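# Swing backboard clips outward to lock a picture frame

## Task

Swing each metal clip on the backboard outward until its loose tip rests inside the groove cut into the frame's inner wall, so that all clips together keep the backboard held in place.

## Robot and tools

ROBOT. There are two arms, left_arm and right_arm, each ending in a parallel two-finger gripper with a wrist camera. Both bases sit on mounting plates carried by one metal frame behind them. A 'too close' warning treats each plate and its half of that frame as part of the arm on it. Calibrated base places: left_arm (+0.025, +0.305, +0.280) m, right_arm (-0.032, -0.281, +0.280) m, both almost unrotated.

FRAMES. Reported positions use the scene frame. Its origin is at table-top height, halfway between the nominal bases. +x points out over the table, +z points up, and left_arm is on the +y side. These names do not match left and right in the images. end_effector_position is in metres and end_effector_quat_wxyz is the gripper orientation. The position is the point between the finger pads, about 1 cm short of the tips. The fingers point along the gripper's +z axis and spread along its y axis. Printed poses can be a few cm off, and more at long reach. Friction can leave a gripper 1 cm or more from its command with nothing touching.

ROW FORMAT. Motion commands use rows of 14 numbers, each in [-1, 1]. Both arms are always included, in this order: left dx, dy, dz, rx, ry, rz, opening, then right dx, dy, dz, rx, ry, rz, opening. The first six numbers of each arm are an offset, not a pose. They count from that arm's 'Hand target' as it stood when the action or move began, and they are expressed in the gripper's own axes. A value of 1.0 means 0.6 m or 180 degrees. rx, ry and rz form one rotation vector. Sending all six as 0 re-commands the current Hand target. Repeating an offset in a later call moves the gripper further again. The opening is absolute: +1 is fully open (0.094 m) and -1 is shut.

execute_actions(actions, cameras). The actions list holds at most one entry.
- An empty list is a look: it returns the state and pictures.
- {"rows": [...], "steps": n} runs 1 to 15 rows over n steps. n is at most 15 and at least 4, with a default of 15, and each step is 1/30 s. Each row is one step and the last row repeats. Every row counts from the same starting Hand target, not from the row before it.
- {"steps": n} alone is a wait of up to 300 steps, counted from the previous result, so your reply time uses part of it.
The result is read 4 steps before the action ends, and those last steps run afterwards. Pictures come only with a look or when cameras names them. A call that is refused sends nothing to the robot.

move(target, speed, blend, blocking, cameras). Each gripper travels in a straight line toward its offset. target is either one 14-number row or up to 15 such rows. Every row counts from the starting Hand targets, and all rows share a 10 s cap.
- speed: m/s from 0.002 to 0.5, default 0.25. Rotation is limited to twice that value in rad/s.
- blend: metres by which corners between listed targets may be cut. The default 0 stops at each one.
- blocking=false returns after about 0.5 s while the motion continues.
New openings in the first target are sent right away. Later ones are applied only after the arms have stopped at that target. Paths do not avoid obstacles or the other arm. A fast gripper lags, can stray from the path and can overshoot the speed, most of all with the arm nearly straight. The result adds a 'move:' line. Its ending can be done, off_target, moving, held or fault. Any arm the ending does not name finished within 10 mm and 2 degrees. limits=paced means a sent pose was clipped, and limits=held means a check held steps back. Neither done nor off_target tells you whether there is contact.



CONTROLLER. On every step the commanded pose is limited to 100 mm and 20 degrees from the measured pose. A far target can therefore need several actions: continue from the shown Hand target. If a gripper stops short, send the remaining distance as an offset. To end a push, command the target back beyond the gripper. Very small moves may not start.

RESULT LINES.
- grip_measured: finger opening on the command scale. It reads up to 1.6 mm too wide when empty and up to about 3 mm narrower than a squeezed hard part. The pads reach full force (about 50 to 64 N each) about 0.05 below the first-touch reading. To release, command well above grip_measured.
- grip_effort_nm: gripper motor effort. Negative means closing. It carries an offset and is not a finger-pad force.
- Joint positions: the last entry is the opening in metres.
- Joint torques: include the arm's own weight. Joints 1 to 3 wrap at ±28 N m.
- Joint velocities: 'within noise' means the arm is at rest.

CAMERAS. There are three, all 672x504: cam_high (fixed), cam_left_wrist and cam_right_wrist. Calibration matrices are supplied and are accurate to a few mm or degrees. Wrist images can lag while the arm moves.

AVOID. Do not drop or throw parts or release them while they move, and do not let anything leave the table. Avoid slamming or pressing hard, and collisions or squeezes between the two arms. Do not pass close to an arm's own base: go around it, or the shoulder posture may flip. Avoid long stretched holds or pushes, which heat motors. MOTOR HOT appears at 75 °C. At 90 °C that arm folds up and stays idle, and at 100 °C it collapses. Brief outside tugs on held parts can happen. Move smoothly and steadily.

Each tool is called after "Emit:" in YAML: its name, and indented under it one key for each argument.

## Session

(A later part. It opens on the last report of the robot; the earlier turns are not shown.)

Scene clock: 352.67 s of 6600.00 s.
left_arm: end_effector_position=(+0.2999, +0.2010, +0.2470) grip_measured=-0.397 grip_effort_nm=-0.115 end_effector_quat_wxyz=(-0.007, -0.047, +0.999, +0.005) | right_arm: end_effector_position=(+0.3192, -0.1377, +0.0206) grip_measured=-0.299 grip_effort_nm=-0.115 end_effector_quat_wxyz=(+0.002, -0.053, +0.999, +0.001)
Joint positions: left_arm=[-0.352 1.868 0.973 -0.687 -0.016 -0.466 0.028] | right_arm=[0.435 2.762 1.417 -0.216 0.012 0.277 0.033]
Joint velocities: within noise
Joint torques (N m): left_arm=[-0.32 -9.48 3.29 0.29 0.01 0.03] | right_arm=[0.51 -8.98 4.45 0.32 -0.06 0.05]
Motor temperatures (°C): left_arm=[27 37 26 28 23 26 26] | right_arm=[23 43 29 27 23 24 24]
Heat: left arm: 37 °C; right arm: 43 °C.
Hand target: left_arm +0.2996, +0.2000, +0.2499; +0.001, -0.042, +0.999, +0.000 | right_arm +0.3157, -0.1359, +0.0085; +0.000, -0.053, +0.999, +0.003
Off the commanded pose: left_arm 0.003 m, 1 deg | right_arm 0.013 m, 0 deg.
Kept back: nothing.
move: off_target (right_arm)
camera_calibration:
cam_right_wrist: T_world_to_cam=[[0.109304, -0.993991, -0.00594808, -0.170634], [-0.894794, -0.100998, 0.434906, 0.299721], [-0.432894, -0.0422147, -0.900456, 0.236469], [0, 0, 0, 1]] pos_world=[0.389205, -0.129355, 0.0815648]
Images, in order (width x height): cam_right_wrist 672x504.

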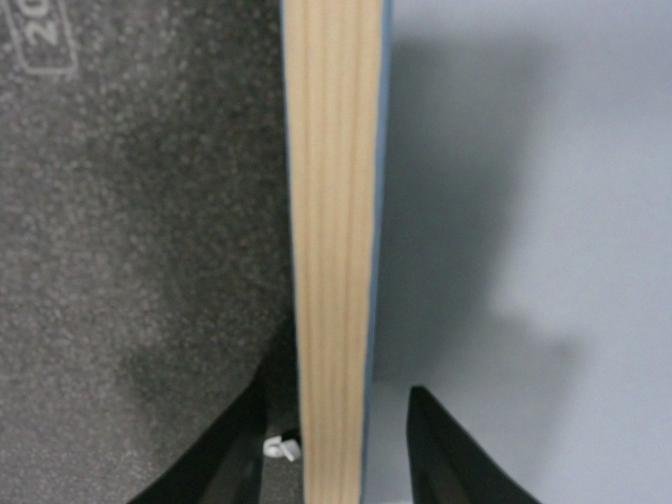

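Emit:
execute_actions:
  actions:
    - {"rows":[[0,0,0,0,0,0,-0.4,0,0,0,0,0,0,-0.5]],"steps":15}
  cameras: []

Emit:
wait:
  seconds: 0.4
  cameras: ["cam_right_wrist"]

Emit:
zoom_image:
  camera: "cam_right_wrist"
  region: [220, 350, 420, 500]

Emit:
execute_actions:
  actions:
    - {"rows":[[0,0,0,0,0,0,-0.4,0,0,0,0,0,0,-0.6]],"steps":15}
  cameras: []

Emit:
wait:
  seconds: 0.4
  cameras: ["cam_right_wrist"]

Emit:
zoom_image:
  camera: "cam_right_wrist"
  region: [220, 350, 420, 500]

Scene clock: 353.37 s of 6600.00 s.
left_arm: end_effector_position=(+0.2999, +0.2010, +0.2470) grip_measured=-0.397 grip_effort_nm=-0.120 end_effector_quat_wxyz=(-0.007, -0.047, +0.999, +0.005) | right_arm: end_effector_position=(+0.3200, -0.1371, +0.0207) grip_measured=-0.498 grip_effort_nm=-0.110 end_effector_quat_wxyz=(+0.004, -0.053, +0.999, +0.003)
Joint positions: left_arm=[-0.352 1.868 0.973 -0.687 -0.016 -0.466 0.028] | right_arm=[0.435 2.762 1.417 -0.212 0.011 0.277 0.024]
Joint velocities: within noise
Joint torques (N m): left_arm=[-0.34 -9.48 3.3 0.28 0.02 0.03] | right_arm=[0.4 -9.01 4.37 0.31 -0.02 0.03]
Motor temperatures (°C): left_arm=[27 37 26 28 23 26 26] | right_arm=[23 43 29 27 23 24 24]
Heat: left arm: 37 °C; right arm: 43 °C.
Hand target: left_arm +0.2996, +0.2000, +0.2499; +0.001, -0.042, +0.999, +0.000 | right_arm +0.3157, -0.1359, +0.0085; +0.000, -0.053, +0.999, +0.003
Steps of this call (1-10: nothing new was sent; 11-21: this action's first 11). Readings (end_effector_position of left_arm | right_arm):
11: (+0.2999, +0.2010, +0.2470) | (+0.3193, -0.1375, +0.0206)
12: (+0.2999, +0.2010, +0.2470) | (+0.3197, -0.1373, +0.0206)
14: (+0.2999, +0.2010, +0.2470) | (+0.3199, -0.1372, +0.0207)
18: (+0.2999, +0.2010, +0.2470) | (+0.3200, -0.1371, +0.0207)
21: the state above
No camera images: "cameras" was empty.

Scene clock: 353.90 s of 6600.00 s.
left_arm: end_effector_position=(+0.2999, +0.2010, +0.2470) grip_measured=-0.397 grip_effort_nm=-0.125 end_effector_quat_wxyz=(-0.007, -0.047, +0.999, +0.005) | right_arm: end_effector_position=(+0.3200, -0.1371, +0.0207) grip_measured=-0.498 grip_effort_nm=-0.115 end_effector_quat_wxyz=(+0.004, -0.053, +0.999, +0.003)
Joint positions: left_arm=[-0.352 1.868 0.973 -0.687 -0.016 -0.466 0.028] | right_arm=[0.435 2.762 1.417 -0.212 0.01 0.277 0.024]
Joint velocities: within noise
Joint torques (N m): left_arm=[-0.34 -9.47 3.29 0.29 0.01 0.04] | right_arm=[0.44 -8.91 4.46 0.26 -0.03 0]
Motor temperatures (°C): left_arm=[27 37 26 28 23 26 26] | right_arm=[23 43 29 27 23 24 24]
Heat: left arm: 37 °C; right arm: 43 °C.
Hand target: left_arm +0.2996, +0.2000, +0.2499; +0.001, -0.042, +0.999, +0.000 | right_arm +0.3157, -0.1358, +0.0085; +0.000, -0.053, +0.999, +0.003
Off the commanded pose: left_arm 0.003 m, 1 deg | right_arm 0.013 m, 0 deg.
Steps of this call (1-4: your previous action's last 4; 5-16: nothing new was sent). Readings (end_effector_position of left_arm | right_arm):
1: (+0.2999, +0.2010, +0.2470) | (+0.3200, -0.1371, +0.0207)
2: (+0.2999, +0.2010, +0.2470) | (+0.3200, -0.1371, +0.0207)
4: (+0.2999, +0.2010, +0.2470) | (+0.3200, -0.1371, +0.0207)
8: (+0.2999, +0.2010, +0.2470) | (+0.3200, -0.1371, +0.0207)
16: the state above
camera_calibration:
cam_right_wrist: T_world_to_cam=[[0.109289, -0.993971, -0.00881101, -0.169985], [-0.896024, -0.102349, 0.432049, 0.300727], [-0.430346, -0.0393231, -0.901807, 0.236439], [0, 0, 0, 1]] pos_world=[0.389786, -0.128884, 0.0817956]
Images, in order (width x height): cam_right_wrist 672x504.

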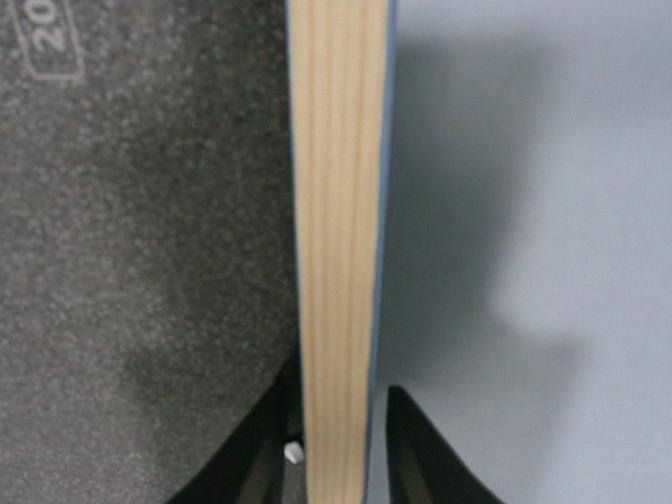

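Scaled by 2.520 from the camera's 672x504 image, which has a finer 960x720 frame.

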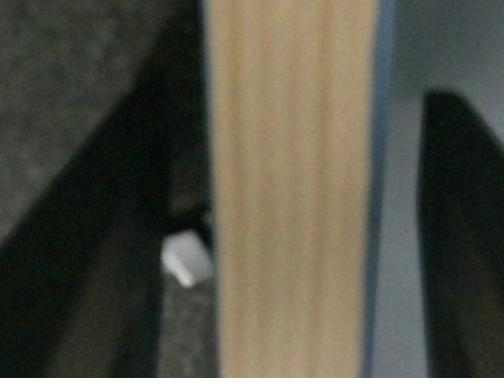

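Scene clock: 354.27 s of 6600.00 s.
left_arm: end_effector_position=(+0.2999, +0.2010, +0.2470) grip_measured=-0.397 grip_effort_nm=-0.120 end_effector_quat_wxyz=(-0.007, -0.047, +0.999, +0.005) | right_arm: end_effector_position=(+0.3203, -0.1369, +0.0207) grip_measured=-0.598 grip_effort_nm=-0.120 end_effector_quat_wxyz=(+0.004, -0.053, +0.999, +0.003)
Joint positions: left_arm=[-0.352 1.868 0.973 -0.687 -0.016 -0.466 0.028] | right_arm=[0.435 2.762 1.417 -0.211 0.01 0.277 0.019]
Joint velocities: within noise
Joint torques (N m): left_arm=[-0.32 -9.48 3.28 0.28 0.01 0.03] | right_arm=[0.49 -8.94 4.41 0.29 -0.01 0.05]
Motor temperatures (°C): left_arm=[27 37 26 28 23 26 26] | right_arm=[23 43 29 27 23 24 24]
Heat: left arm: 37 °C; right arm: 43 °C.
Hand target: left_arm +0.2996, +0.2000, +0.2499; +0.001, -0.042, +0.999, +0.000 | right_arm +0.3156, -0.1359, +0.0085; +0.000, -0.053, +0.999, +0.003
Steps of this call (1-11: this action's first 11). Readings (end_effector_position of left_arm | right_arm):
1: (+0.2999, +0.2010, +0.2470) | (+0.3200, -0.1370, +0.0207)
2: (+0.2999, +0.2010, +0.2470) | (+0.3202, -0.1370, +0.0207)
4: (+0.2999, +0.2010, +0.2470) | (+0.3203, -0.1369, +0.0207)
8: (+0.2999, +0.2010, +0.2470) | (+0.3203, -0.1369, +0.0207)
11: the state above
No camera images: "cameras" was empty.

Scene clock: 354.80 s of 6600.00 s.
left_arm: end_effector_position=(+0.2999, +0.2010, +0.2470) grip_measured=-0.397 grip_effort_nm=-0.120 end_effector_quat_wxyz=(-0.007, -0.047, +0.999, +0.005) | right_arm: end_effector_position=(+0.3203, -0.1369, +0.0207) grip_measured=-0.598 grip_effort_nm=-0.120 end_effector_quat_wxyz=(+0.004, -0.053, +0.999, +0.003)
Joint positions: left_arm=[-0.352 1.868 0.973 -0.687 -0.016 -0.466 0.028] | right_arm=[0.435 2.762 1.417 -0.211 0.01 0.277 0.019]
Joint velocities: within noise
Joint torques (N m): left_arm=[-0.32 -9.48 3.3 0.28 0.01 0.03] | right_arm=[0.5 -8.96 4.36 0.27 -0.01 0.05]
Motor temperatures (°C): left_arm=[27 37 26 28 23 26 26] | right_arm=[23 43 29 27 23 24 24]
Heat: left arm: 37 °C; right arm: 43 °C.
Hand target: left_arm +0.2996, +0.2000, +0.2499; +0.001, -0.042, +0.999, +0.000 | right_arm +0.3156, -0.1359, +0.0085; +0.000, -0.053, +0.999, +0.003
Off the commanded pose: left_arm 0.003 m, 1 deg | right_arm 0.013 m, 1 deg.
Steps of this call (1-4: your previous action's last 4; 5-16: nothing new was sent). Readings (end_effector_position of left_arm | right_arm):
1: (+0.2999, +0.2010, +0.2470) | (+0.3203, -0.1369, +0.0207)
2: (+0.2999, +0.2010, +0.2470) | (+0.3203, -0.1369, +0.0207)
4: (+0.2999, +0.2010, +0.2470) | (+0.3203, -0.1369, +0.0207)
8: (+0.2999, +0.2010, +0.2470) | (+0.3203, -0.1369, +0.0207)
16: the state above
camera_calibration:
cam_right_wrist: T_world_to_cam=[[0.109284, -0.993964, -0.00958877, -0.169799], [-0.896575, -0.102732, 0.430812, 0.301189], [-0.429197, -0.0384839, -0.902391, 0.23635], [0, 0, 0, 1]] pos_world=[0.390035, -0.128737, 0.0818956]
Images, in order (width x height): cam_right_wrist 672x504.

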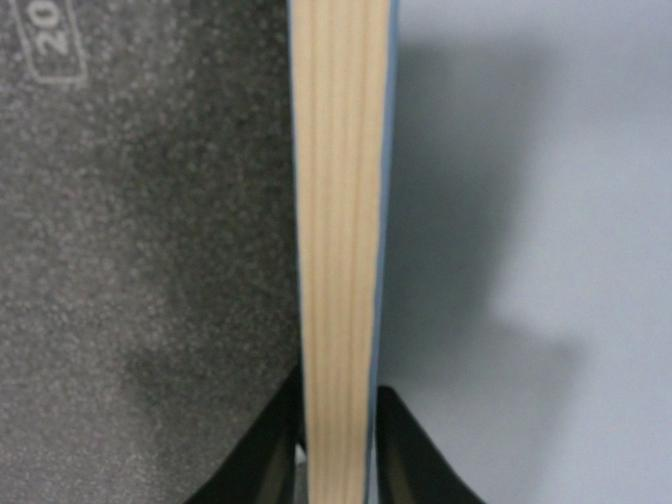

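Scaled by 2.520 from the camera's 672x504 image, which has a finer 960x720 frame.

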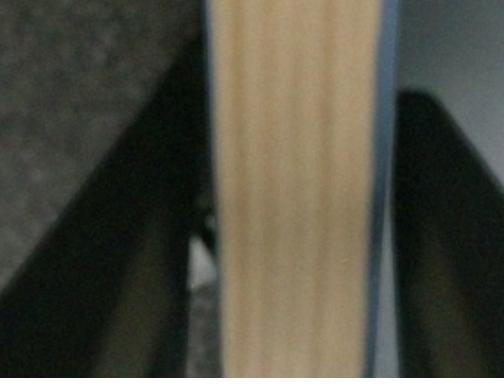

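Emit:
zoom_image:
  camera: "cam_right_wrist"
  region: [285, 425, 315, 475]

Scaled by 10.080 from the camera's 672x504 image, which has a finer 960x720 frame.

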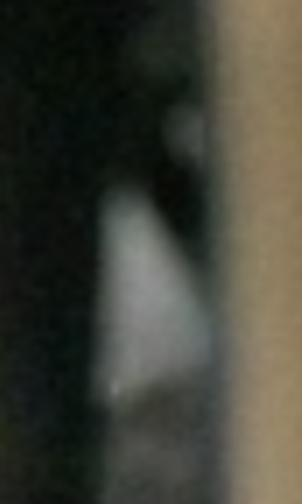

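Emit:
execute_actions:
  actions:
    - {"rows":[[0,0,0,0,0,0,-0.4,0,0,0,0,0,0,-0.65]],"steps":15}
  cameras: []

Emit:
wait:
  seconds: 0.4
  cameras: ["cam_right_wrist"]

Emit:
zoom_image:
  camera: "cam_right_wrist"
  region: [280, 420, 320, 480]

Scene clock: 355.63 s of 6600.00 s.
left_arm: end_effector_position=(+0.2999, +0.2010, +0.2470) grip_measured=-0.397 grip_effort_nm=-0.120 end_effector_quat_wxyz=(-0.007, -0.047, +0.999, +0.005) | right_arm: end_effector_position=(+0.3205, -0.1368, +0.0207) grip_measured=-0.648 grip_effort_nm=-0.125 end_effector_quat_wxyz=(+0.005, -0.053, +0.999, +0.003)
Joint positions: left_arm=[-0.352 1.868 0.973 -0.687 -0.016 -0.466 0.028] | right_arm=[0.435 2.762 1.417 -0.21 0.01 0.277 0.017]
Joint velocities: within noise
Joint torques (N m): left_arm=[-0.32 -9.47 3.3 0.29 0.01 0.03] | right_arm=[0.51 -8.96 4.23 0.23 0.01 0.03]
Motor temperatures (°C): left_arm=[27 37 26 28 23 26 26] | right_arm=[23 43 29 27 23 24 24]
Heat: left arm: 37 °C; right arm: 43 °C.
Hand target: left_arm +0.2996, +0.2000, +0.2499; +0.001, -0.042, +0.999, +0.000 | right_arm +0.3157, -0.1359, +0.0085; +0.000, -0.053, +0.999, +0.003
Steps of this call (1-14: nothing new was sent; 15-25: this action's first 11). Readings (end_effector_position of left_arm | right_arm):
15: (+0.2999, +0.2010, +0.2470) | (+0.3204, -0.1368, +0.0207)
16: (+0.2999, +0.2010, +0.2470) | (+0.3205, -0.1368, +0.0207)
18: (+0.2999, +0.2010, +0.2470) | (+0.3205, -0.1368, +0.0207)
22: (+0.2999, +0.2010, +0.2470) | (+0.3205, -0.1368, +0.0207)
25: the state above
No camera images: "cameras" was empty.

Scene clock: 356.17 s of 6600.00 s.
left_arm: end_effector_position=(+0.2999, +0.2010, +0.2470) grip_measured=-0.397 grip_effort_nm=-0.125 end_effector_quat_wxyz=(-0.007, -0.047, +0.999, +0.005) | right_arm: end_effector_position=(+0.3205, -0.1368, +0.0207) grip_measured=-0.648 grip_effort_nm=-0.115 end_effector_quat_wxyz=(+0.005, -0.053, +0.999, +0.003)
Joint positions: left_arm=[-0.352 1.868 0.973 -0.687 -0.016 -0.466 0.028] | right_arm=[0.435 2.762 1.417 -0.21 0.01 0.277 0.017]
Joint velocities: within noise
Joint torques (N m): left_arm=[-0.35 -9.48 3.29 0.29 0.01 0.03] | right_arm=[0.53 -8.84 4.41 0.29 0.03 0.02]
Motor temperatures (°C): left_arm=[27 37 26 28 23 26 26] | right_arm=[23 43 29 27 23 24 24]
Heat: left arm: 37 °C; right arm: 43 °C.
Hand target: left_arm +0.2996, +0.2000, +0.2499; +0.001, -0.042, +0.999, +0.000 | right_arm +0.3157, -0.1359, +0.0085; +0.000, -0.053, +0.999, +0.003
Off the commanded pose: left_arm 0.003 m, 1 deg | right_arm 0.013 m, 1 deg.
Steps of this call (1-4: your previous action's last 4; 5-16: nothing new was sent). Readings (end_effector_position of left_arm | right_arm):
1: (+0.2999, +0.2010, +0.2470) | (+0.3205, -0.1368, +0.0207)
2: (+0.2999, +0.2010, +0.2470) | (+0.3205, -0.1368, +0.0207)
4: (+0.2999, +0.2010, +0.2470) | (+0.3205, -0.1368, +0.0207)
8: (+0.2999, +0.2010, +0.2470) | (+0.3205, -0.1368, +0.0207)
16: the state above
camera_calibration:
cam_right_wrist: T_world_to_cam=[[0.109279, -0.993962, -0.00989654, -0.169715], [-0.897034, -0.102902, 0.429816, 0.30158], [-0.428239, -0.0380926, -0.902862, 0.236226], [0, 0, 0, 1]] pos_world=[0.390234, -0.128658, 0.081976]
Images, in order (width x height): cam_right_wrist 672x504.

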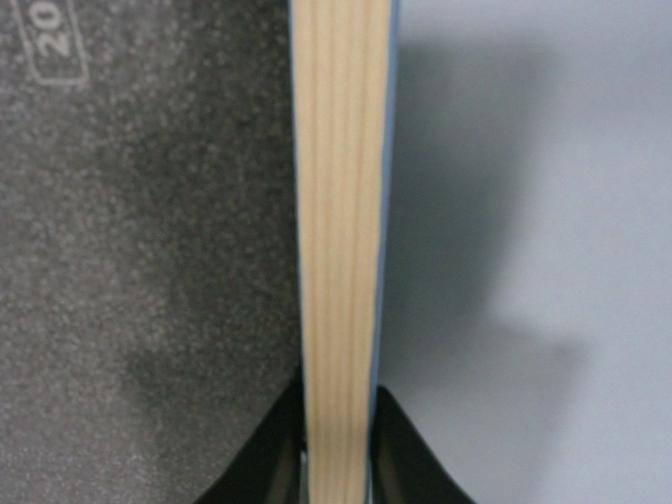

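Scaled by 8.400 from the camera's 672x504 image, which has a finer 960x720 frame.

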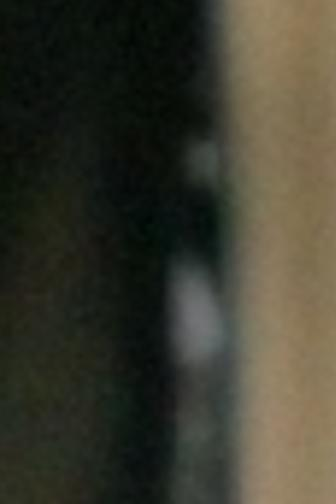

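Emit:
execute_actions:
  actions:
    - {"rows":[[0,0,0,0,0,0,-0.4,0,0,0,0,0,0,-0.7]],"steps":15}
  cameras: []

Emit:
wait:
  seconds: 0.4
  cameras: ["cam_right_wrist"]

Emit:
zoom_image:
  camera: "cam_right_wrist"
  region: [280, 420, 320, 480]

Emit:
execute_actions:
  actions:
    - {"rows":[[0,0,0,0,0,0,-0.4,0,0,0,0,0,0,-0.5]],"steps":15}
  cameras: []

Emit:
move:
  target:
    - [0,0,0,0,0,0,-0.4,0,0,-0.05,0,0,0,-0.5]
    - [0,0,0,0,0,0,-0.4,0,0,-0.15,0,0,0,-0.2]
  speed: 0.1
  cameras: ["cam_right_wrist"]

Emit:
zoom_image:
  camera: "cam_right_wrist"
  region: [260, 250, 380, 350]

Scene clock: 357.63 s of 6600.00 s.
left_arm: end_effector_position=(+0.2999, +0.2010, +0.2470) grip_measured=-0.397 grip_effort_nm=-0.120 end_effector_quat_wxyz=(-0.007, -0.047, +0.999, +0.005) | right_arm: end_effector_position=(+0.3205, -0.1367, +0.0207) grip_measured=-0.698 grip_effort_nm=-0.125 end_effector_quat_wxyz=(+0.005, -0.053, +0.999, +0.004)
Joint positions: left_arm=[-0.352 1.868 0.973 -0.687 -0.016 -0.466 0.028] | right_arm=[0.435 2.762 1.417 -0.21 0.01 0.277 0.014]
Joint velocities: within noise
Joint torques (N m): left_arm=[-0.35 -9.48 3.29 0.29 0.01 0.04] | right_arm=[0.51 -9.09 4.45 0.2 -0.02 0.06]
Motor temperatures (°C): left_arm=[27 37 26 28 23 26 26] | right_arm=[23 43 29 27 23 24 24]
Heat: left arm: 37 °C; right arm: 43 °C.
Hand target: left_arm +0.2996, +0.2000, +0.2499; +0.001, -0.042, +0.999, +0.000 | right_arm +0.3156, -0.1358, +0.0085; +0.000, -0.053, +0.999, +0.003
Steps of this call (1-33: nothing new was sent; 34-44: this action's first 11). Readings (end_effector_position of left_arm | right_arm):
34: (+0.2999, +0.2010, +0.2470) | (+0.3205, -0.1367, +0.0207)
35: (+0.2999, +0.2010, +0.2470) | (+0.3205, -0.1367, +0.0207)
37: (+0.2999, +0.2010, +0.2470) | (+0.3205, -0.1367, +0.0207)
41: (+0.2999, +0.2010, +0.2470) | (+0.3205, -0.1367, +0.0207)
44: the state above
No camera images: "cameras" was empty.

Scene clock: 358.17 s of 6600.00 s.
left_arm: end_effector_position=(+0.2999, +0.2010, +0.2470) grip_measured=-0.397 grip_effort_nm=-0.120 end_effector_quat_wxyz=(-0.007, -0.047, +0.999, +0.005) | right_arm: end_effector_position=(+0.3205, -0.1367, +0.0207) grip_measured=-0.698 grip_effort_nm=-0.129 end_effector_quat_wxyz=(+0.005, -0.053, +0.999, +0.004)
Joint positions: left_arm=[-0.352 1.868 0.973 -0.687 -0.016 -0.466 0.028] | right_arm=[0.435 2.762 1.417 -0.21 0.01 0.277 0.014]
Joint velocities: within noise
Joint torques (N m): left_arm=[-0.35 -9.47 3.29 0.28 0.01 0.03] | right_arm=[0.53 -9.02 4.25 0.27 0 0.05]
Motor temperatures (°C): left_arm=[27 37 26 28 23 26 26] | right_arm=[23 43 29 27 23 24 24]
Heat: left arm: 37 °C; right arm: 43 °C.
Hand target: left_arm +0.2996, +0.2000, +0.2499; +0.001, -0.042, +0.999, +0.000 | right_arm +0.3156, -0.1358, +0.0085; +0.000, -0.053, +0.999, +0.003
Off the commanded pose: left_arm 0.003 m, 1 deg | right_arm 0.013 m, 1 deg.
Steps of this call (1-4: your previous action's last 4; 5-16: nothing new was sent). Readings (end_effector_position of left_arm | right_arm):
1: (+0.2999, +0.2010, +0.2470) | (+0.3205, -0.1367, +0.0207)
2: (+0.2999, +0.2010, +0.2470) | (+0.3205, -0.1367, +0.0207)
4: (+0.2999, +0.2010, +0.2470) | (+0.3205, -0.1367, +0.0207)
8: (+0.2999, +0.2010, +0.2470) | (+0.3205, -0.1367, +0.0207)
16: the state above
camera_calibration:
cam_right_wrist: T_world_to_cam=[[0.109282, -0.993958, -0.0102639, -0.169642], [-0.896972, -0.103059, 0.429907, 0.30152], [-0.428367, -0.0377749, -0.902815, 0.236301], [0, 0, 0, 1]] pos_world=[0.390218, -0.128616, 0.0819692]
Images, in order (width x height): cam_right_wrist 672x504.

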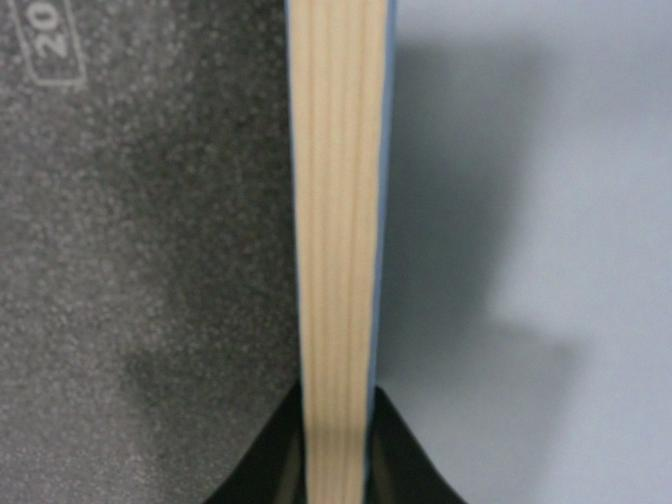

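Scaled by 8.400 from the camera's 672x504 image, which has a finer 960x720 frame.

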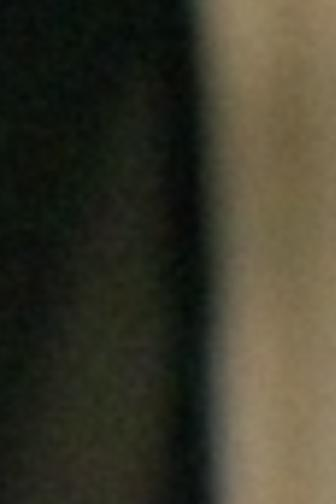

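Scene clock: 358.53 s of 6600.00 s.
left_arm: end_effector_position=(+0.2999, +0.2010, +0.2470) grip_measured=-0.397 grip_effort_nm=-0.120 end_effector_quat_wxyz=(-0.007, -0.047, +0.999, +0.005) | right_arm: end_effector_position=(+0.3206, -0.1367, +0.0207) grip_measured=-0.502 grip_effort_nm=0.051 end_effector_quat_wxyz=(+0.005, -0.053, +0.999, +0.004)
Joint positions: left_arm=[-0.352 1.868 0.973 -0.687 -0.016 -0.466 0.028] | right_arm=[0.435 2.762 1.417 -0.209 0.01 0.277 0.023]
Joint velocities: within noise
Joint torques (N m): left_arm=[-0.32 -9.47 3.29 0.29 0.02 0.04] | right_arm=[0.47 -8.98 4.49 0.23 0.01 -0.01]
Motor temperatures (°C): left_arm=[27 37 26 28 23 26 26] | right_arm=[23 43 29 27 23 24 24]
Heat: left arm: 37 °C; right arm: 43 °C.
Hand target: left_arm +0.2996, +0.2000, +0.2499; +0.001, -0.042, +0.999, +0.000 | right_arm +0.3157, -0.1358, +0.0085; +0.000, -0.053, +0.999, +0.003
Steps of this call (1-11: this action's first 11). Readings (end_effector_position of left_arm | right_arm):
1: (+0.2999, +0.2010, +0.2470) | (+0.3206, -0.1367, +0.0207)
2: (+0.2999, +0.2010, +0.2470) | (+0.3206, -0.1367, +0.0207)
4: (+0.2999, +0.2010, +0.2470) | (+0.3206, -0.1367, +0.0207)
8: (+0.2999, +0.2010, +0.2470) | (+0.3206, -0.1367, +0.0207)
11: the state above
No camera images: "cameras" was empty.

Scene clock: 360.73 s of 6600.00 s.
left_arm: end_effector_position=(+0.2999, +0.2010, +0.2470) grip_measured=-0.397 grip_effort_nm=-0.115 end_effector_quat_wxyz=(-0.007, -0.047, +0.999, +0.005) | right_arm: end_effector_position=(+0.3206, -0.1377, +0.0929) grip_measured=-0.202 grip_effort_nm=0.037 end_effector_quat_wxyz=(+0.004, -0.052, +0.999, +0.003)
Joint positions: left_arm=[-0.352 1.868 0.973 -0.687 -0.016 -0.466 0.028] | right_arm=[0.435 2.526 1.317 -0.349 0.01 0.278 0.038]
Joint velocities: within noise
Joint torques (N m): left_arm=[-0.32 -9.48 3.3 0.29 0.01 0.03] | right_arm=[0.73 -13.3 2.82 -0.03 -0.01 0.05]
Motor temperatures (°C): left_arm=[27 37 26 28 23 26 26] | right_arm=[23 44 29 27 23 24 24]
Heat: left arm: 37 °C; right arm: 44 °C.
Hand target: left_arm +0.2996, +0.2000, +0.2499; +0.001, -0.042, +0.999, +0.000 | right_arm +0.3157, -0.1363, +0.0984; +0.000, -0.053, +0.999, +0.003
Off your previous action's commanded pose at its last step (step 4 of this call): left_arm 0.003 m, 1 deg | right_arm 0.013 m, 1 deg.
Off the commanded pose: left_arm 0.003 m, 1 deg | right_arm 0.008 m, 0 deg.
Kept back: nothing.
move: done
camera_calibration:
cam_right_wrist: T_world_to_cam=[[0.107774, -0.994128, -0.00966077, -0.169491], [-0.896205, -0.101356, 0.431907, 0.270206], [-0.43035, -0.0378905, -0.901866, 0.30209], [0, 0, 0, 1]] pos_world=[0.390431, -0.129663, 0.154104]
Images, in order (width x height): cam_right_wrist 672x504.

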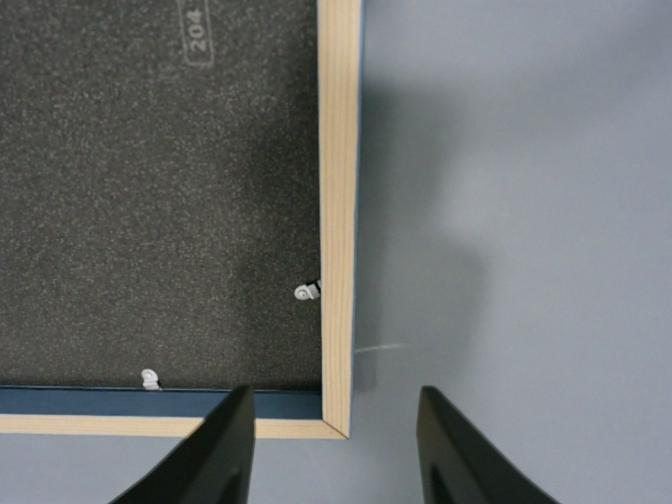

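Scaled by 4.200 from the camera's 672x504 image, which has a finer 960x720 frame.

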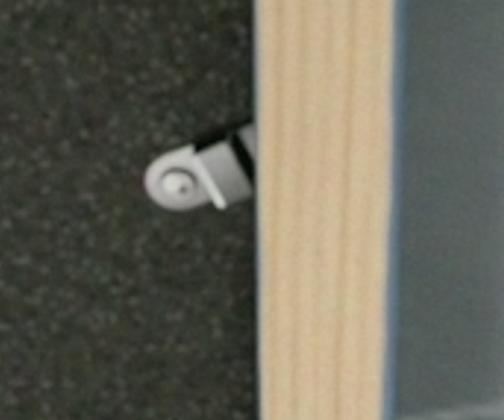

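Emit:
move:
  target:
    - [0,0,0,0,0,0,-0.4,-0.0227,-0.0014,0.089,0,0,0,-0.3]
    - [0,0,0,0,0,0,-0.4,0.0042,0.0008,0.089,0,0,0,-0.3]
    - [0,0,0,0,0,0,-0.4,0.0042,0.0008,0.1507,0,0,0,-0.3]
  speed: [0.1,0.05,0.05]
  cameras: ["cam_right_wrist"]

Emit:
zoom_image:
  camera: "cam_right_wrist"
  region: [220, 350, 420, 500]

Scene clock: 363.07 s of 6600.00 s.
left_arm: end_effector_position=(+0.2999, +0.2010, +0.2470) grip_measured=-0.397 grip_effort_nm=-0.120 end_effector_quat_wxyz=(-0.007, -0.047, +0.999, +0.005) | right_arm: end_effector_position=(+0.3168, -0.1380, +0.0205) grip_measured=-0.299 grip_effort_nm=-0.115 end_effector_quat_wxyz=(+0.002, -0.051, +0.999, +0.002)
Joint positions: left_arm=[-0.352 1.868 0.973 -0.687 -0.016 -0.466 0.028] | right_arm=[0.435 2.759 1.405 -0.208 0.01 0.279 0.033]
Joint velocities: within noise
Joint torques (N m): left_arm=[-0.34 -9.47 3.3 0.29 0.01 0.03] | right_arm=[0.72 -8.79 4.27 0.29 -0.01 0.04]
Motor temperatures (°C): left_arm=[27 37 26 28 23 26 26] | right_arm=[23 44 29 27 23 24 24]
Heat: left arm: 37 °C; right arm: 44 °C.
Hand target: left_arm +0.2996, +0.2000, +0.2499; +0.001, -0.042, +0.999, +0.000 | right_arm +0.3131, -0.1357, +0.0080; +0.000, -0.053, +0.999, +0.003
Off the commanded pose: left_arm 0.003 m, 1 deg | right_arm 0.013 m, 0 deg.
Kept back: nothing.
move: off_target (right_arm)
camera_calibration:
cam_right_wrist: T_world_to_cam=[[0.107037, -0.994219, -0.00843012, -0.169914], [-0.894432, -0.0999899, 0.435883, 0.297667], [-0.434206, -0.0391155, -0.899964, 0.236106], [0, 0, 0, 1]] pos_world=[0.386949, -0.129933, 0.0813063]
Images, in order (width x height): cam_right_wrist 672x504.

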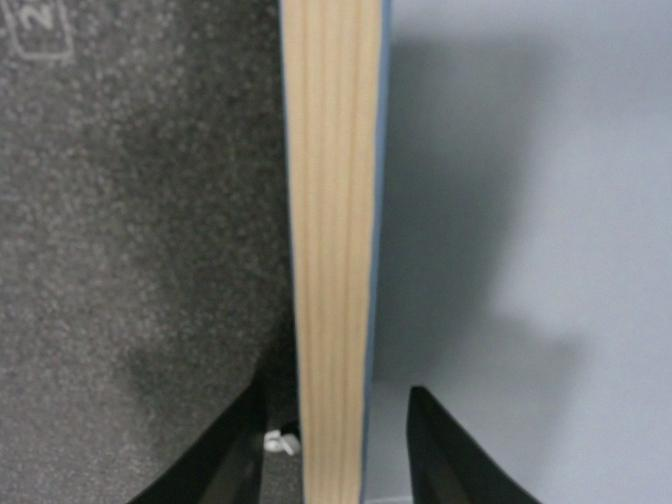

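Scaled by 2.520 from the camera's 672x504 image, which has a finer 960x720 frame.

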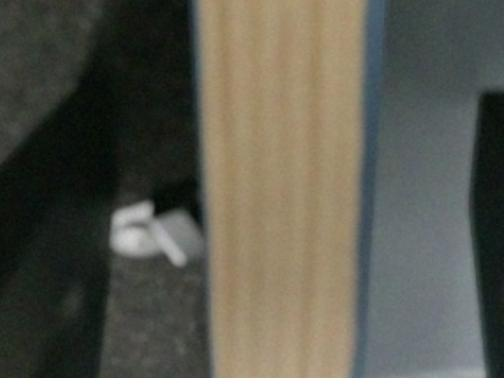

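Emit:
execute_actions:
  actions:
    - {"rows":[[0,0,0,0,0,0,-0.4,0,0,0,0,0,0,-0.5]],"steps":15}
  cameras: []

Emit:
execute_actions:
  actions:
    - {"rows":[[0,0,0,0,0,0,-0.4,0,0,0,0,0,0,-0.6]],"steps":15}
  cameras: []

Emit:
wait:
  seconds: 0.4
  cameras: ["cam_right_wrist"]

Emit:
zoom_image:
  camera: "cam_right_wrist"
  region: [280, 410, 320, 470]

Emit:
execute_actions:
  actions:
    - {"rows":[[0,0,0,0,0,0,-0.4,0,0,0,0,0,0,-0.65]],"steps":15}
  cameras: []

Emit:
wait:
  seconds: 0.4
  cameras: ["cam_right_wrist"]

Emit:
zoom_image:
  camera: "cam_right_wrist"
  region: [280, 410, 320, 470]

Scene clock: 363.77 s of 6600.00 s.
left_arm: end_effector_position=(+0.2999, +0.2010, +0.2470) grip_measured=-0.397 grip_effort_nm=-0.120 end_effector_quat_wxyz=(-0.007, -0.047, +0.999, +0.005) | right_arm: end_effector_position=(+0.3174, -0.1370, +0.0205) grip_measured=-0.498 grip_effort_nm=-0.110 end_effector_quat_wxyz=(+0.003, -0.052, +0.999, +0.003)
Joint positions: left_arm=[-0.352 1.868 0.973 -0.687 -0.016 -0.466 0.028] | right_arm=[0.437 2.759 1.405 -0.205 0.009 0.279 0.024]
Joint velocities: within noise
Joint torques (N m): left_arm=[-0.32 -9.48 3.29 0.29 0.02 0.03] | right_arm=[0.58 -8.8 4.34 0.3 0.03 0.07]
Motor temperatures (°C): left_arm=[27 37 26 28 23 26 26] | right_arm=[23 43 29 27 23 24 24]
Heat: left arm: 37 °C; right arm: 43 °C.
Hand target: left_arm +0.2996, +0.2000, +0.2499; +0.001, -0.042, +0.999, +0.000 | right_arm +0.3131, -0.1357, +0.0080; +0.000, -0.053, +0.999, +0.003
Steps of this call (1-10: nothing new was sent; 11-21: this action's first 11). Readings (end_effector_position of left_arm | right_arm):
11: (+0.2999, +0.2010, +0.2470) | (+0.3170, -0.1378, +0.0205)
12: (+0.2999, +0.2010, +0.2470) | (+0.3173, -0.1374, +0.0205)
14: (+0.2999, +0.2010, +0.2470) | (+0.3174, -0.1370, +0.0205)
18: (+0.2999, +0.2010, +0.2470) | (+0.3174, -0.1370, +0.0205)
21: the state above
No camera images: "cameras" was empty.

Scene clock: 364.27 s of 6600.00 s.
left_arm: end_effector_position=(+0.2999, +0.2010, +0.2470) grip_measured=-0.397 grip_effort_nm=-0.120 end_effector_quat_wxyz=(-0.007, -0.047, +0.999, +0.005) | right_arm: end_effector_position=(+0.3178, -0.1366, +0.0205) grip_measured=-0.598 grip_effort_nm=-0.115 end_effector_quat_wxyz=(+0.004, -0.052, +0.999, +0.004)
Joint positions: left_arm=[-0.352 1.868 0.973 -0.687 -0.016 -0.466 0.028] | right_arm=[0.437 2.759 1.405 -0.202 0.008 0.279 0.019]
Joint velocities: within noise
Joint torques (N m): left_arm=[-0.34 -9.48 3.29 0.29 0.02 0.03] | right_arm=[0.58 -8.85 4.27 0.27 -0.01 0]
Motor temperatures (°C): left_arm=[27 37 26 28 23 26 26] | right_arm=[23 43 29 27 23 24 24]
Heat: left arm: 37 °C; right arm: 43 °C.
Hand target: left_arm +0.2996, +0.2000, +0.2499; +0.001, -0.042, +0.999, +0.000 | right_arm +0.3131, -0.1357, +0.0080; +0.000, -0.053, +0.999, +0.003
Off your previous action's commanded pose at its last step (step 4 of this call): left_arm 0.003 m, 1 deg | right_arm 0.013 m, 0 deg.
Steps of this call (1-4: your previous action's last 4; 5-15: this action's first 11). Readings (end_effector_position of left_arm | right_arm):
5: (+0.2999, +0.2010, +0.2470) | (+0.3175, -0.1369, +0.0205)
6: (+0.2999, +0.2010, +0.2470) | (+0.3177, -0.1368, +0.0205)
8: (+0.2999, +0.2010, +0.2470) | (+0.3178, -0.1367, +0.0205)
12: (+0.2999, +0.2010, +0.2470) | (+0.3178, -0.1366, +0.0205)
15: the state above
No camera images: "cameras" was empty.

Scene clock: 364.80 s of 6600.00 s.
left_arm: end_effector_position=(+0.2999, +0.2010, +0.2470) grip_measured=-0.397 grip_effort_nm=-0.115 end_effector_quat_wxyz=(-0.007, -0.047, +0.999, +0.005) | right_arm: end_effector_position=(+0.3178, -0.1366, +0.0205) grip_measured=-0.598 grip_effort_nm=-0.115 end_effector_quat_wxyz=(+0.004, -0.052, +0.999, +0.004)
Joint positions: left_arm=[-0.352 1.868 0.973 -0.687 -0.016 -0.466 0.028] | right_arm=[0.437 2.759 1.405 -0.202 0.008 0.279 0.019]
Joint velocities: within noise
Joint torques (N m): left_arm=[-0.34 -9.48 3.29 0.29 0.01 0.03] | right_arm=[0.51 -8.81 4.19 0.29 0.03 0.02]
Motor temperatures (°C): left_arm=[27 37 26 28 23 26 26] | right_arm=[23 43 29 27 23 24 24]
Heat: left arm: 37 °C; right arm: 43 °C.
Hand target: left_arm +0.2996, +0.2000, +0.2499; +0.001, -0.042, +0.999, +0.000 | right_arm +0.3131, -0.1357, +0.0080; +0.000, -0.053, +0.999, +0.003
Off the commanded pose: left_arm 0.003 m, 1 deg | right_arm 0.013 m, 1 deg.
Steps of this call (1-4: your previous action's last 4; 5-16: nothing new was sent). Readings (end_effector_position of left_arm | right_arm):
1: (+0.2999, +0.2010, +0.2470) | (+0.3178, -0.1366, +0.0205)
2: (+0.2999, +0.2010, +0.2470) | (+0.3178, -0.1366, +0.0205)
4: (+0.2999, +0.2010, +0.2470) | (+0.3178, -0.1366, +0.0205)
8: (+0.2999, +0.2010, +0.2470) | (+0.3178, -0.1366, +0.0205)
16: the state above
camera_calibration:
cam_right_wrist: T_world_to_cam=[[0.108541, -0.994022, -0.0118307, -0.169024], [-0.896282, -0.103002, 0.431357, 0.298941], [-0.429996, -0.036216, -0.902104, 0.235703], [0, 0, 0, 1]] pos_world=[0.387633, -0.128686, 0.0816792]
Images, in order (width x height): cam_right_wrist 672x504.

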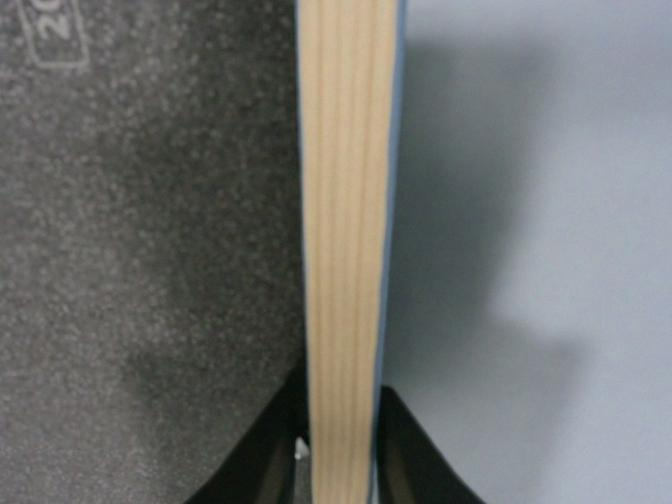

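Scaled by 8.400 from the camera's 672x504 image, which has a finer 960x720 frame.

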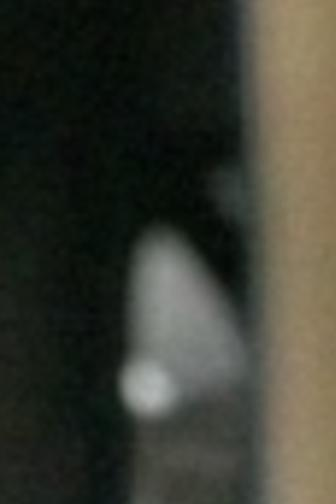

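Scene clock: 365.17 s of 6600.00 s.
left_arm: end_effector_position=(+0.2999, +0.2010, +0.2470) grip_measured=-0.397 grip_effort_nm=-0.120 end_effector_quat_wxyz=(-0.007, -0.047, +0.999, +0.005) | right_arm: end_effector_position=(+0.3182, -0.1364, +0.0205) grip_measured=-0.648 grip_effort_nm=-0.120 end_effector_quat_wxyz=(+0.005, -0.052, +0.999, +0.005)
Joint positions: left_arm=[-0.352 1.868 0.973 -0.687 -0.016 -0.466 0.028] | right_arm=[0.437 2.759 1.405 -0.201 0.007 0.279 0.017]
Joint velocities: within noise
Joint torques (N m): left_arm=[-0.34 -9.47 3.29 0.28 0.02 0.03] | right_arm=[0.58 -8.87 4.26 0.29 0.01 0.04]
Motor temperatures (°C): left_arm=[27 37 26 28 23 26 26] | right_arm=[23 43 29 27 23 24 24]
Heat: left arm: 37 °C; right arm: 43 °C.
Hand target: left_arm +0.2996, +0.2000, +0.2499; +0.001, -0.042, +0.999, +0.000 | right_arm +0.3131, -0.1357, +0.0080; +0.000, -0.053, +0.999, +0.003
Steps of this call (1-11: this action's first 11). Readings (end_effector_position of left_arm | right_arm):
1: (+0.2999, +0.2010, +0.2470) | (+0.3179, -0.1365, +0.0205)
2: (+0.2999, +0.2010, +0.2470) | (+0.3182, -0.1364, +0.0205)
4: (+0.2999, +0.2010, +0.2470) | (+0.3182, -0.1364, +0.0205)
8: (+0.2999, +0.2010, +0.2470) | (+0.3182, -0.1364, +0.0205)
11: the state above
No camera images: "cameras" was empty.

Scene clock: 365.70 s of 6600.00 s.
left_arm: end_effector_position=(+0.2999, +0.2010, +0.2470) grip_measured=-0.397 grip_effort_nm=-0.120 end_effector_quat_wxyz=(-0.007, -0.047, +0.999, +0.005) | right_arm: end_effector_position=(+0.3182, -0.1364, +0.0205) grip_measured=-0.648 grip_effort_nm=-0.125 end_effector_quat_wxyz=(+0.005, -0.052, +0.999, +0.005)
Joint positions: left_arm=[-0.352 1.868 0.973 -0.687 -0.016 -0.466 0.028] | right_arm=[0.437 2.759 1.405 -0.201 0.007 0.279 0.017]
Joint velocities: within noise
Joint torques (N m): left_arm=[-0.34 -9.48 3.29 0.29 0.01 0.04] | right_arm=[0.69 -8.84 4.49 0.26 0.03 0.03]
Motor temperatures (°C): left_arm=[27 37 26 28 23 26 26] | right_arm=[23 43 29 27 23 24 24]
Heat: left arm: 37 °C; right arm: 43 °C.
Hand target: left_arm +0.2996, +0.2000, +0.2499; +0.001, -0.042, +0.999, +0.000 | right_arm +0.3131, -0.1357, +0.0080; +0.000, -0.053, +0.999, +0.003
Off the commanded pose: left_arm 0.003 m, 1 deg | right_arm 0.013 m, 1 deg.
Steps of this call (1-4: your previous action's last 4; 5-16: nothing new was sent). Readings (end_effector_position of left_arm | right_arm):
1: (+0.2999, +0.2010, +0.2470) | (+0.3182, -0.1364, +0.0205)
2: (+0.2999, +0.2010, +0.2470) | (+0.3182, -0.1364, +0.0205)
4: (+0.2999, +0.2010, +0.2470) | (+0.3182, -0.1364, +0.0205)
8: (+0.2999, +0.2010, +0.2470) | (+0.3182, -0.1364, +0.0205)
16: the state above
camera_calibration:
cam_right_wrist: T_world_to_cam=[[0.10854, -0.994012, -0.012612, -0.168839], [-0.896832, -0.103386, 0.430121, 0.2994], [-0.428849, -0.0353746, -0.902683, 0.235617], [0, 0, 0, 1]] pos_world=[0.387882, -0.128539, 0.0817796]
Images, in order (width x height): cam_right_wrist 672x504.

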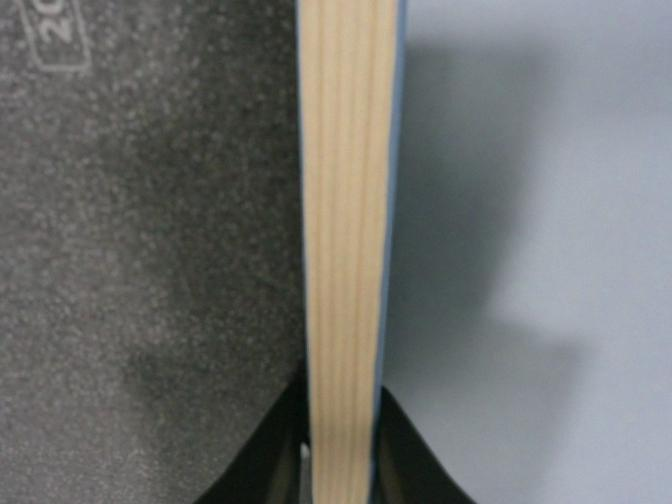

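Scaled by 8.400 from the camera's 672x504 image, which has a finer 960x720 frame.

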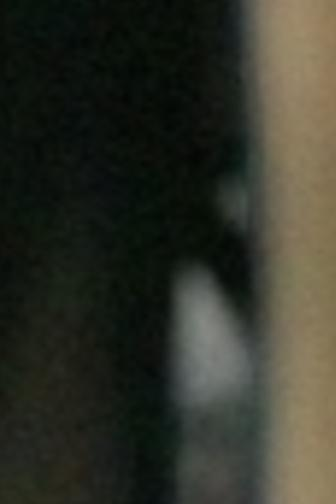

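Emit:
execute_actions:
  actions:
    - {"rows":[[0,0,0,0,0,0,-0.4,0,0,0,0,0,0,-0.7]],"steps":15}
  cameras: []

Emit:
execute_actions:
  actions:
    - {"rows":[[0,0,0,0,0,0,-0.4,0,0,0,0,0,0,-0.35]],"steps":15}
  cameras: []

Emit:
wait:
  seconds: 0.4
  cameras: ["cam_right_wrist"]

Emit:
zoom_image:
  camera: "cam_right_wrist"
  region: [250, 400, 350, 475]

Scene clock: 366.27 s of 6600.00 s.
left_arm: end_effector_position=(+0.2999, +0.2010, +0.2470) grip_measured=-0.397 grip_effort_nm=-0.120 end_effector_quat_wxyz=(-0.007, -0.047, +0.999, +0.005) | right_arm: end_effector_position=(+0.3183, -0.1368, +0.0205) grip_measured=-0.698 grip_effort_nm=-0.144 end_effector_quat_wxyz=(+0.005, -0.052, +0.999, +0.004)
Joint positions: left_arm=[-0.352 1.868 0.973 -0.687 -0.016 -0.466 0.028] | right_arm=[0.437 2.759 1.405 -0.201 0.01 0.28 0.014]
Joint velocities: within noise
Joint torques (N m): left_arm=[-0.34 -9.48 3.28 0.29 0.01 0.03] | right_arm=[0.59 -8.73 4.38 0.32 -0.01 0.01]
Motor temperatures (°C): left_arm=[27 37 26 28 23 26 26] | right_arm=[23 43 29 27 23 24 24]
Heat: left arm: 37 °C; right arm: 43 °C.
Hand target: left_arm +0.2996, +0.2000, +0.2499; +0.001, -0.042, +0.999, +0.000 | right_arm +0.3131, -0.1357, +0.0080; +0.000, -0.053, +0.999, +0.003
Steps of this call (1-6: nothing new was sent; 7-17: this action's first 11). Readings (end_effector_position of left_arm | right_arm):
7: (+0.2999, +0.2010, +0.2470) | (+0.3182, -0.1365, +0.0205)
8: (+0.2999, +0.2010, +0.2470) | (+0.3182, -0.1365, +0.0205)
10: (+0.2999, +0.2010, +0.2470) | (+0.3183, -0.1368, +0.0205)
14: (+0.2999, +0.2010, +0.2470) | (+0.3183, -0.1368, +0.0205)
17: the state above
No camera images: "cameras" was empty.

Scene clock: 366.77 s of 6600.00 s.
left_arm: end_effector_position=(+0.2999, +0.2010, +0.2470) grip_measured=-0.397 grip_effort_nm=-0.120 end_effector_quat_wxyz=(-0.007, -0.047, +0.999, +0.005) | right_arm: end_effector_position=(+0.3185, -0.1367, +0.0205) grip_measured=-0.352 grip_effort_nm=0.056 end_effector_quat_wxyz=(+0.006, -0.052, +0.999, +0.004)
Joint positions: left_arm=[-0.352 1.868 0.973 -0.687 -0.016 -0.466 0.028] | right_arm=[0.437 2.759 1.405 -0.2 0.01 0.28 0.03]
Joint velocities: within noise
Joint torques (N m): left_arm=[-0.34 -9.48 3.29 0.29 0.02 0.03] | right_arm=[0.58 -8.9 4.36 0.31 -0.04 0.01]
Motor temperatures (°C): left_arm=[27 37 26 28 23 26 26] | right_arm=[23 43 29 27 23 24 24]
Heat: left arm: 37 °C; right arm: 43 °C.
Hand target: left_arm +0.2996, +0.2000, +0.2499; +0.001, -0.042, +0.999, +0.000 | right_arm +0.3131, -0.1357, +0.0080; +0.000, -0.053, +0.999, +0.003
Off your previous action's commanded pose at its last step (step 4 of this call): left_arm 0.003 m, 1 deg | right_arm 0.014 m, 1 deg.
Steps of this call (1-4: your previous action's last 4; 5-15: this action's first 11). Readings (end_effector_position of left_arm | right_arm):
5: (+0.2999, +0.2010, +0.2470) | (+0.3183, -0.1368, +0.0205)
6: (+0.2999, +0.2010, +0.2470) | (+0.3185, -0.1367, +0.0205)
8: (+0.2999, +0.2010, +0.2470) | (+0.3185, -0.1367, +0.0205)
12: (+0.2999, +0.2010, +0.2470) | (+0.3185, -0.1367, +0.0205)
15: the state above
No camera images: "cameras" was empty.

Scene clock: 367.30 s of 6600.00 s.
left_arm: end_effector_position=(+0.2999, +0.2010, +0.2470) grip_measured=-0.397 grip_effort_nm=-0.120 end_effector_quat_wxyz=(-0.007, -0.047, +0.999, +0.005) | right_arm: end_effector_position=(+0.3185, -0.1367, +0.0205) grip_measured=-0.352 grip_effort_nm=0.042 end_effector_quat_wxyz=(+0.006, -0.052, +0.999, +0.004)
Joint positions: left_arm=[-0.352 1.868 0.973 -0.687 -0.016 -0.466 0.028] | right_arm=[0.437 2.759 1.405 -0.2 0.01 0.28 0.03]
Joint velocities: within noise
Joint torques (N m): left_arm=[-0.32 -9.48 3.29 0.29 0.01 0.03] | right_arm=[0.61 -8.83 4.15 0.27 -0.04 -0.01]
Motor temperatures (°C): left_arm=[27 37 26 28 23 26 26] | right_arm=[23 43 29 27 23 24 24]
Heat: left arm: 37 °C; right arm: 43 °C.
Hand target: left_arm +0.2996, +0.2000, +0.2499; +0.001, -0.042, +0.999, +0.000 | right_arm +0.3131, -0.1357, +0.0080; +0.000, -0.053, +0.999, +0.003
Off the commanded pose: left_arm 0.003 m, 1 deg | right_arm 0.014 m, 1 deg.
Steps of this call (1-4: your previous action's last 4; 5-16: nothing new was sent). Readings (end_effector_position of left_arm | right_arm):
1: (+0.2999, +0.2010, +0.2470) | (+0.3185, -0.1367, +0.0205)
2: (+0.2999, +0.2010, +0.2470) | (+0.3185, -0.1367, +0.0205)
4: (+0.2999, +0.2010, +0.2470) | (+0.3185, -0.1367, +0.0205)
8: (+0.2999, +0.2010, +0.2470) | (+0.3185, -0.1367, +0.0205)
16: the state above
camera_calibration:
cam_right_wrist: T_world_to_cam=[[0.107762, -0.99412, -0.0106252, -0.168987], [-0.897583, -0.101882, 0.428911, 0.300133], [-0.427472, -0.0366833, -0.903284, 0.235142], [0, 0, 0, 1]] pos_world=[0.388121, -0.12879, 0.081874]
Images, in order (width x height): cam_right_wrist 672x504.

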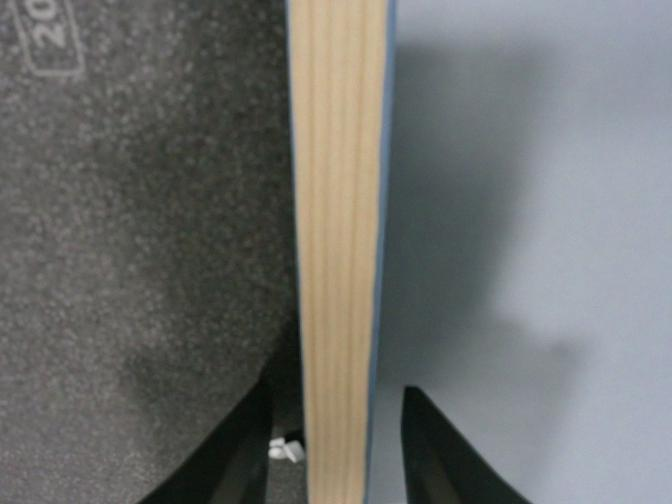

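Scaled by 5.040 from the camera's 672x504 image, which has a finer 960x720 frame.

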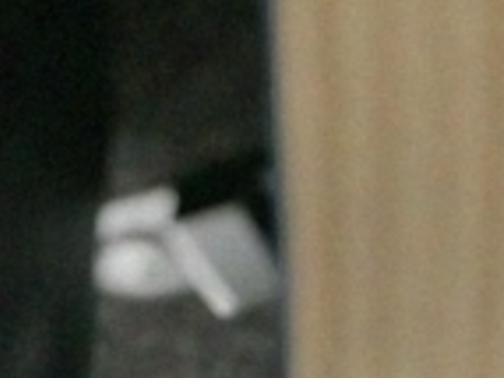

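Emit:
move:
  target:
    - [0,0,0,0,0,0,-0.4,0,0,-0.0617,0,0,0,-0.3]
    - [0,0,0,0,0,0,-0.4,-0.0232,-0.002,-0.0617,0,0,0,-0.3]
    - [0,0,0,0,0,0,-0.4,0.0035,0.0002,-0.0617,0,0,0,-0.3]
    - [0,0,0,0,0,0,-0.4,0.0035,0.0002,-0.0017,0,0,0,-0.3]
  speed: 0.06
  cameras: ["cam_right_wrist"]

Emit:
zoom_image:
  camera: "cam_right_wrist"
  region: [250, 400, 350, 475]

Scene clock: 370.03 s of 6600.00 s.
left_arm: end_effector_position=(+0.2999, +0.2010, +0.2470) grip_measured=-0.397 grip_effort_nm=-0.115 end_effector_quat_wxyz=(-0.007, -0.047, +0.999, +0.005) | right_arm: end_effector_position=(+0.3157, -0.1376, +0.0206) grip_measured=-0.301 grip_effort_nm=0.046 end_effector_quat_wxyz=(+0.004, -0.051, +0.999, +0.003)
Joint positions: left_arm=[-0.352 1.868 0.973 -0.687 -0.016 -0.466 0.028] | right_arm=[0.437 2.755 1.394 -0.195 0.009 0.282 0.033]
Joint velocities: within noise
Joint torques (N m): left_arm=[-0.35 -9.47 3.28 0.28 0.01 0.03] | right_arm=[0.7 -9.05 4.25 0.23 -0.01 0.03]
Motor temperatures (°C): left_arm=[27 37 26 28 23 26 26] | right_arm=[23 43 29 27 23 24 24]
Heat: left arm: 37 °C; right arm: 43 °C.
Hand target: left_arm +0.2996, +0.2000, +0.2499; +0.001, -0.042, +0.999, +0.000 | right_arm +0.3111, -0.1357, +0.0091; +0.000, -0.053, +0.999, +0.003
Off the commanded pose: left_arm 0.003 m, 1 deg | right_arm 0.013 m, 1 deg.
Kept back: nothing.
move: off_target (right_arm)
camera_calibration:
cam_right_wrist: T_world_to_cam=[[0.106258, -0.994286, -0.0101803, -0.169121], [-0.896449, -0.100222, 0.431665, 0.297361], [-0.430219, -0.0367417, -0.901977, 0.234857], [0, 0, 0, 1]] pos_world=[0.385579, -0.129724, 0.0817534]
Images, in order (width x height): cam_right_wrist 672x504.

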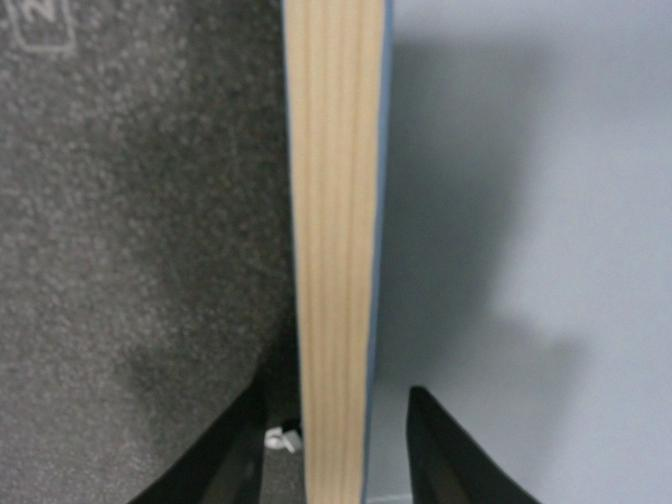

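Scaled by 5.040 from the camera's 672x504 image, which has a finer 960x720 frame.

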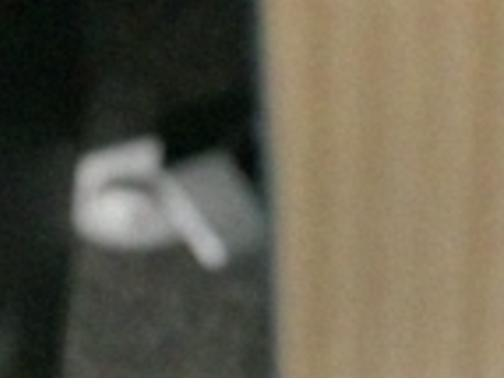

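Emit:
move:
  target: [0,0,0,0,0,0,-0.4,0.0055,0,0.0,0,0,0,-0.3]
  speed: 0.05
  cameras: ["cam_right_wrist"]

Emit:
zoom_image:
  camera: "cam_right_wrist"
  region: [250, 400, 350, 475]

Scene clock: 370.97 s of 6600.00 s.
left_arm: end_effector_position=(+0.2999, +0.2010, +0.2470) grip_measured=-0.397 grip_effort_nm=-0.120 end_effector_quat_wxyz=(-0.007, -0.047, +0.999, +0.005) | right_arm: end_effector_position=(+0.3172, -0.1358, +0.0206) grip_measured=-0.301 grip_effort_nm=0.042 end_effector_quat_wxyz=(+0.008, -0.052, +0.999, +0.005)
Joint positions: left_arm=[-0.352 1.868 0.973 -0.687 -0.016 -0.466 0.028] | right_arm=[0.44 2.755 1.394 -0.187 0.009 0.283 0.033]
Joint velocities: within noise
Joint torques (N m): left_arm=[-0.34 -9.5 3.29 0.28 0.01 0.03] | right_arm=[0.73 -9.24 2.85 0.32 -0.01 0.06]
Motor temperatures (°C): left_arm=[27 37 26 28 23 26 26] | right_arm=[23 43 29 27 23 24 24]
Heat: left arm: 37 °C; right arm: 43 °C.
Hand target: left_arm +0.2996, +0.2000, +0.2499; +0.001, -0.042, +0.999, +0.000 | right_arm +0.3078, -0.1360, +0.0091; +0.000, -0.053, +0.999, +0.003
Off the commanded pose: left_arm 0.003 m, 1 deg | right_arm 0.015 m, 1 deg.
Kept back: nothing.
move: off_target (right_arm)
camera_calibration:
cam_right_wrist: T_world_to_cam=[[0.108512, -0.994016, -0.0125159, -0.168066], [-0.899566, -0.103544, 0.424334, 0.299563], [-0.423091, -0.0347865, -0.905419, 0.233684], [0, 0, 0, 1]] pos_world=[0.386583, -0.127913, 0.0823641]
Images, in order (width x height): cam_right_wrist 672x504.

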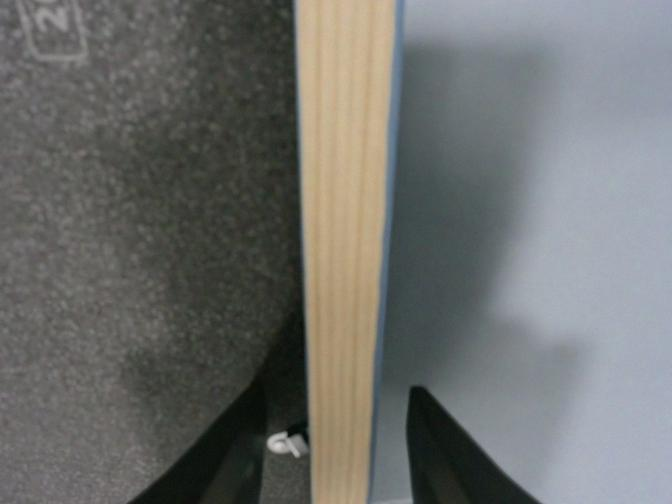

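Scaled by 5.040 from the camera's 672x504 image, which has a finer 960x720 frame.

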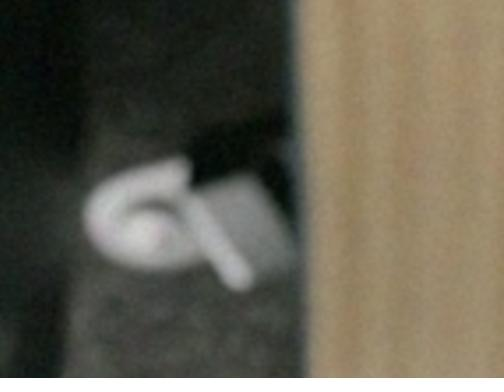

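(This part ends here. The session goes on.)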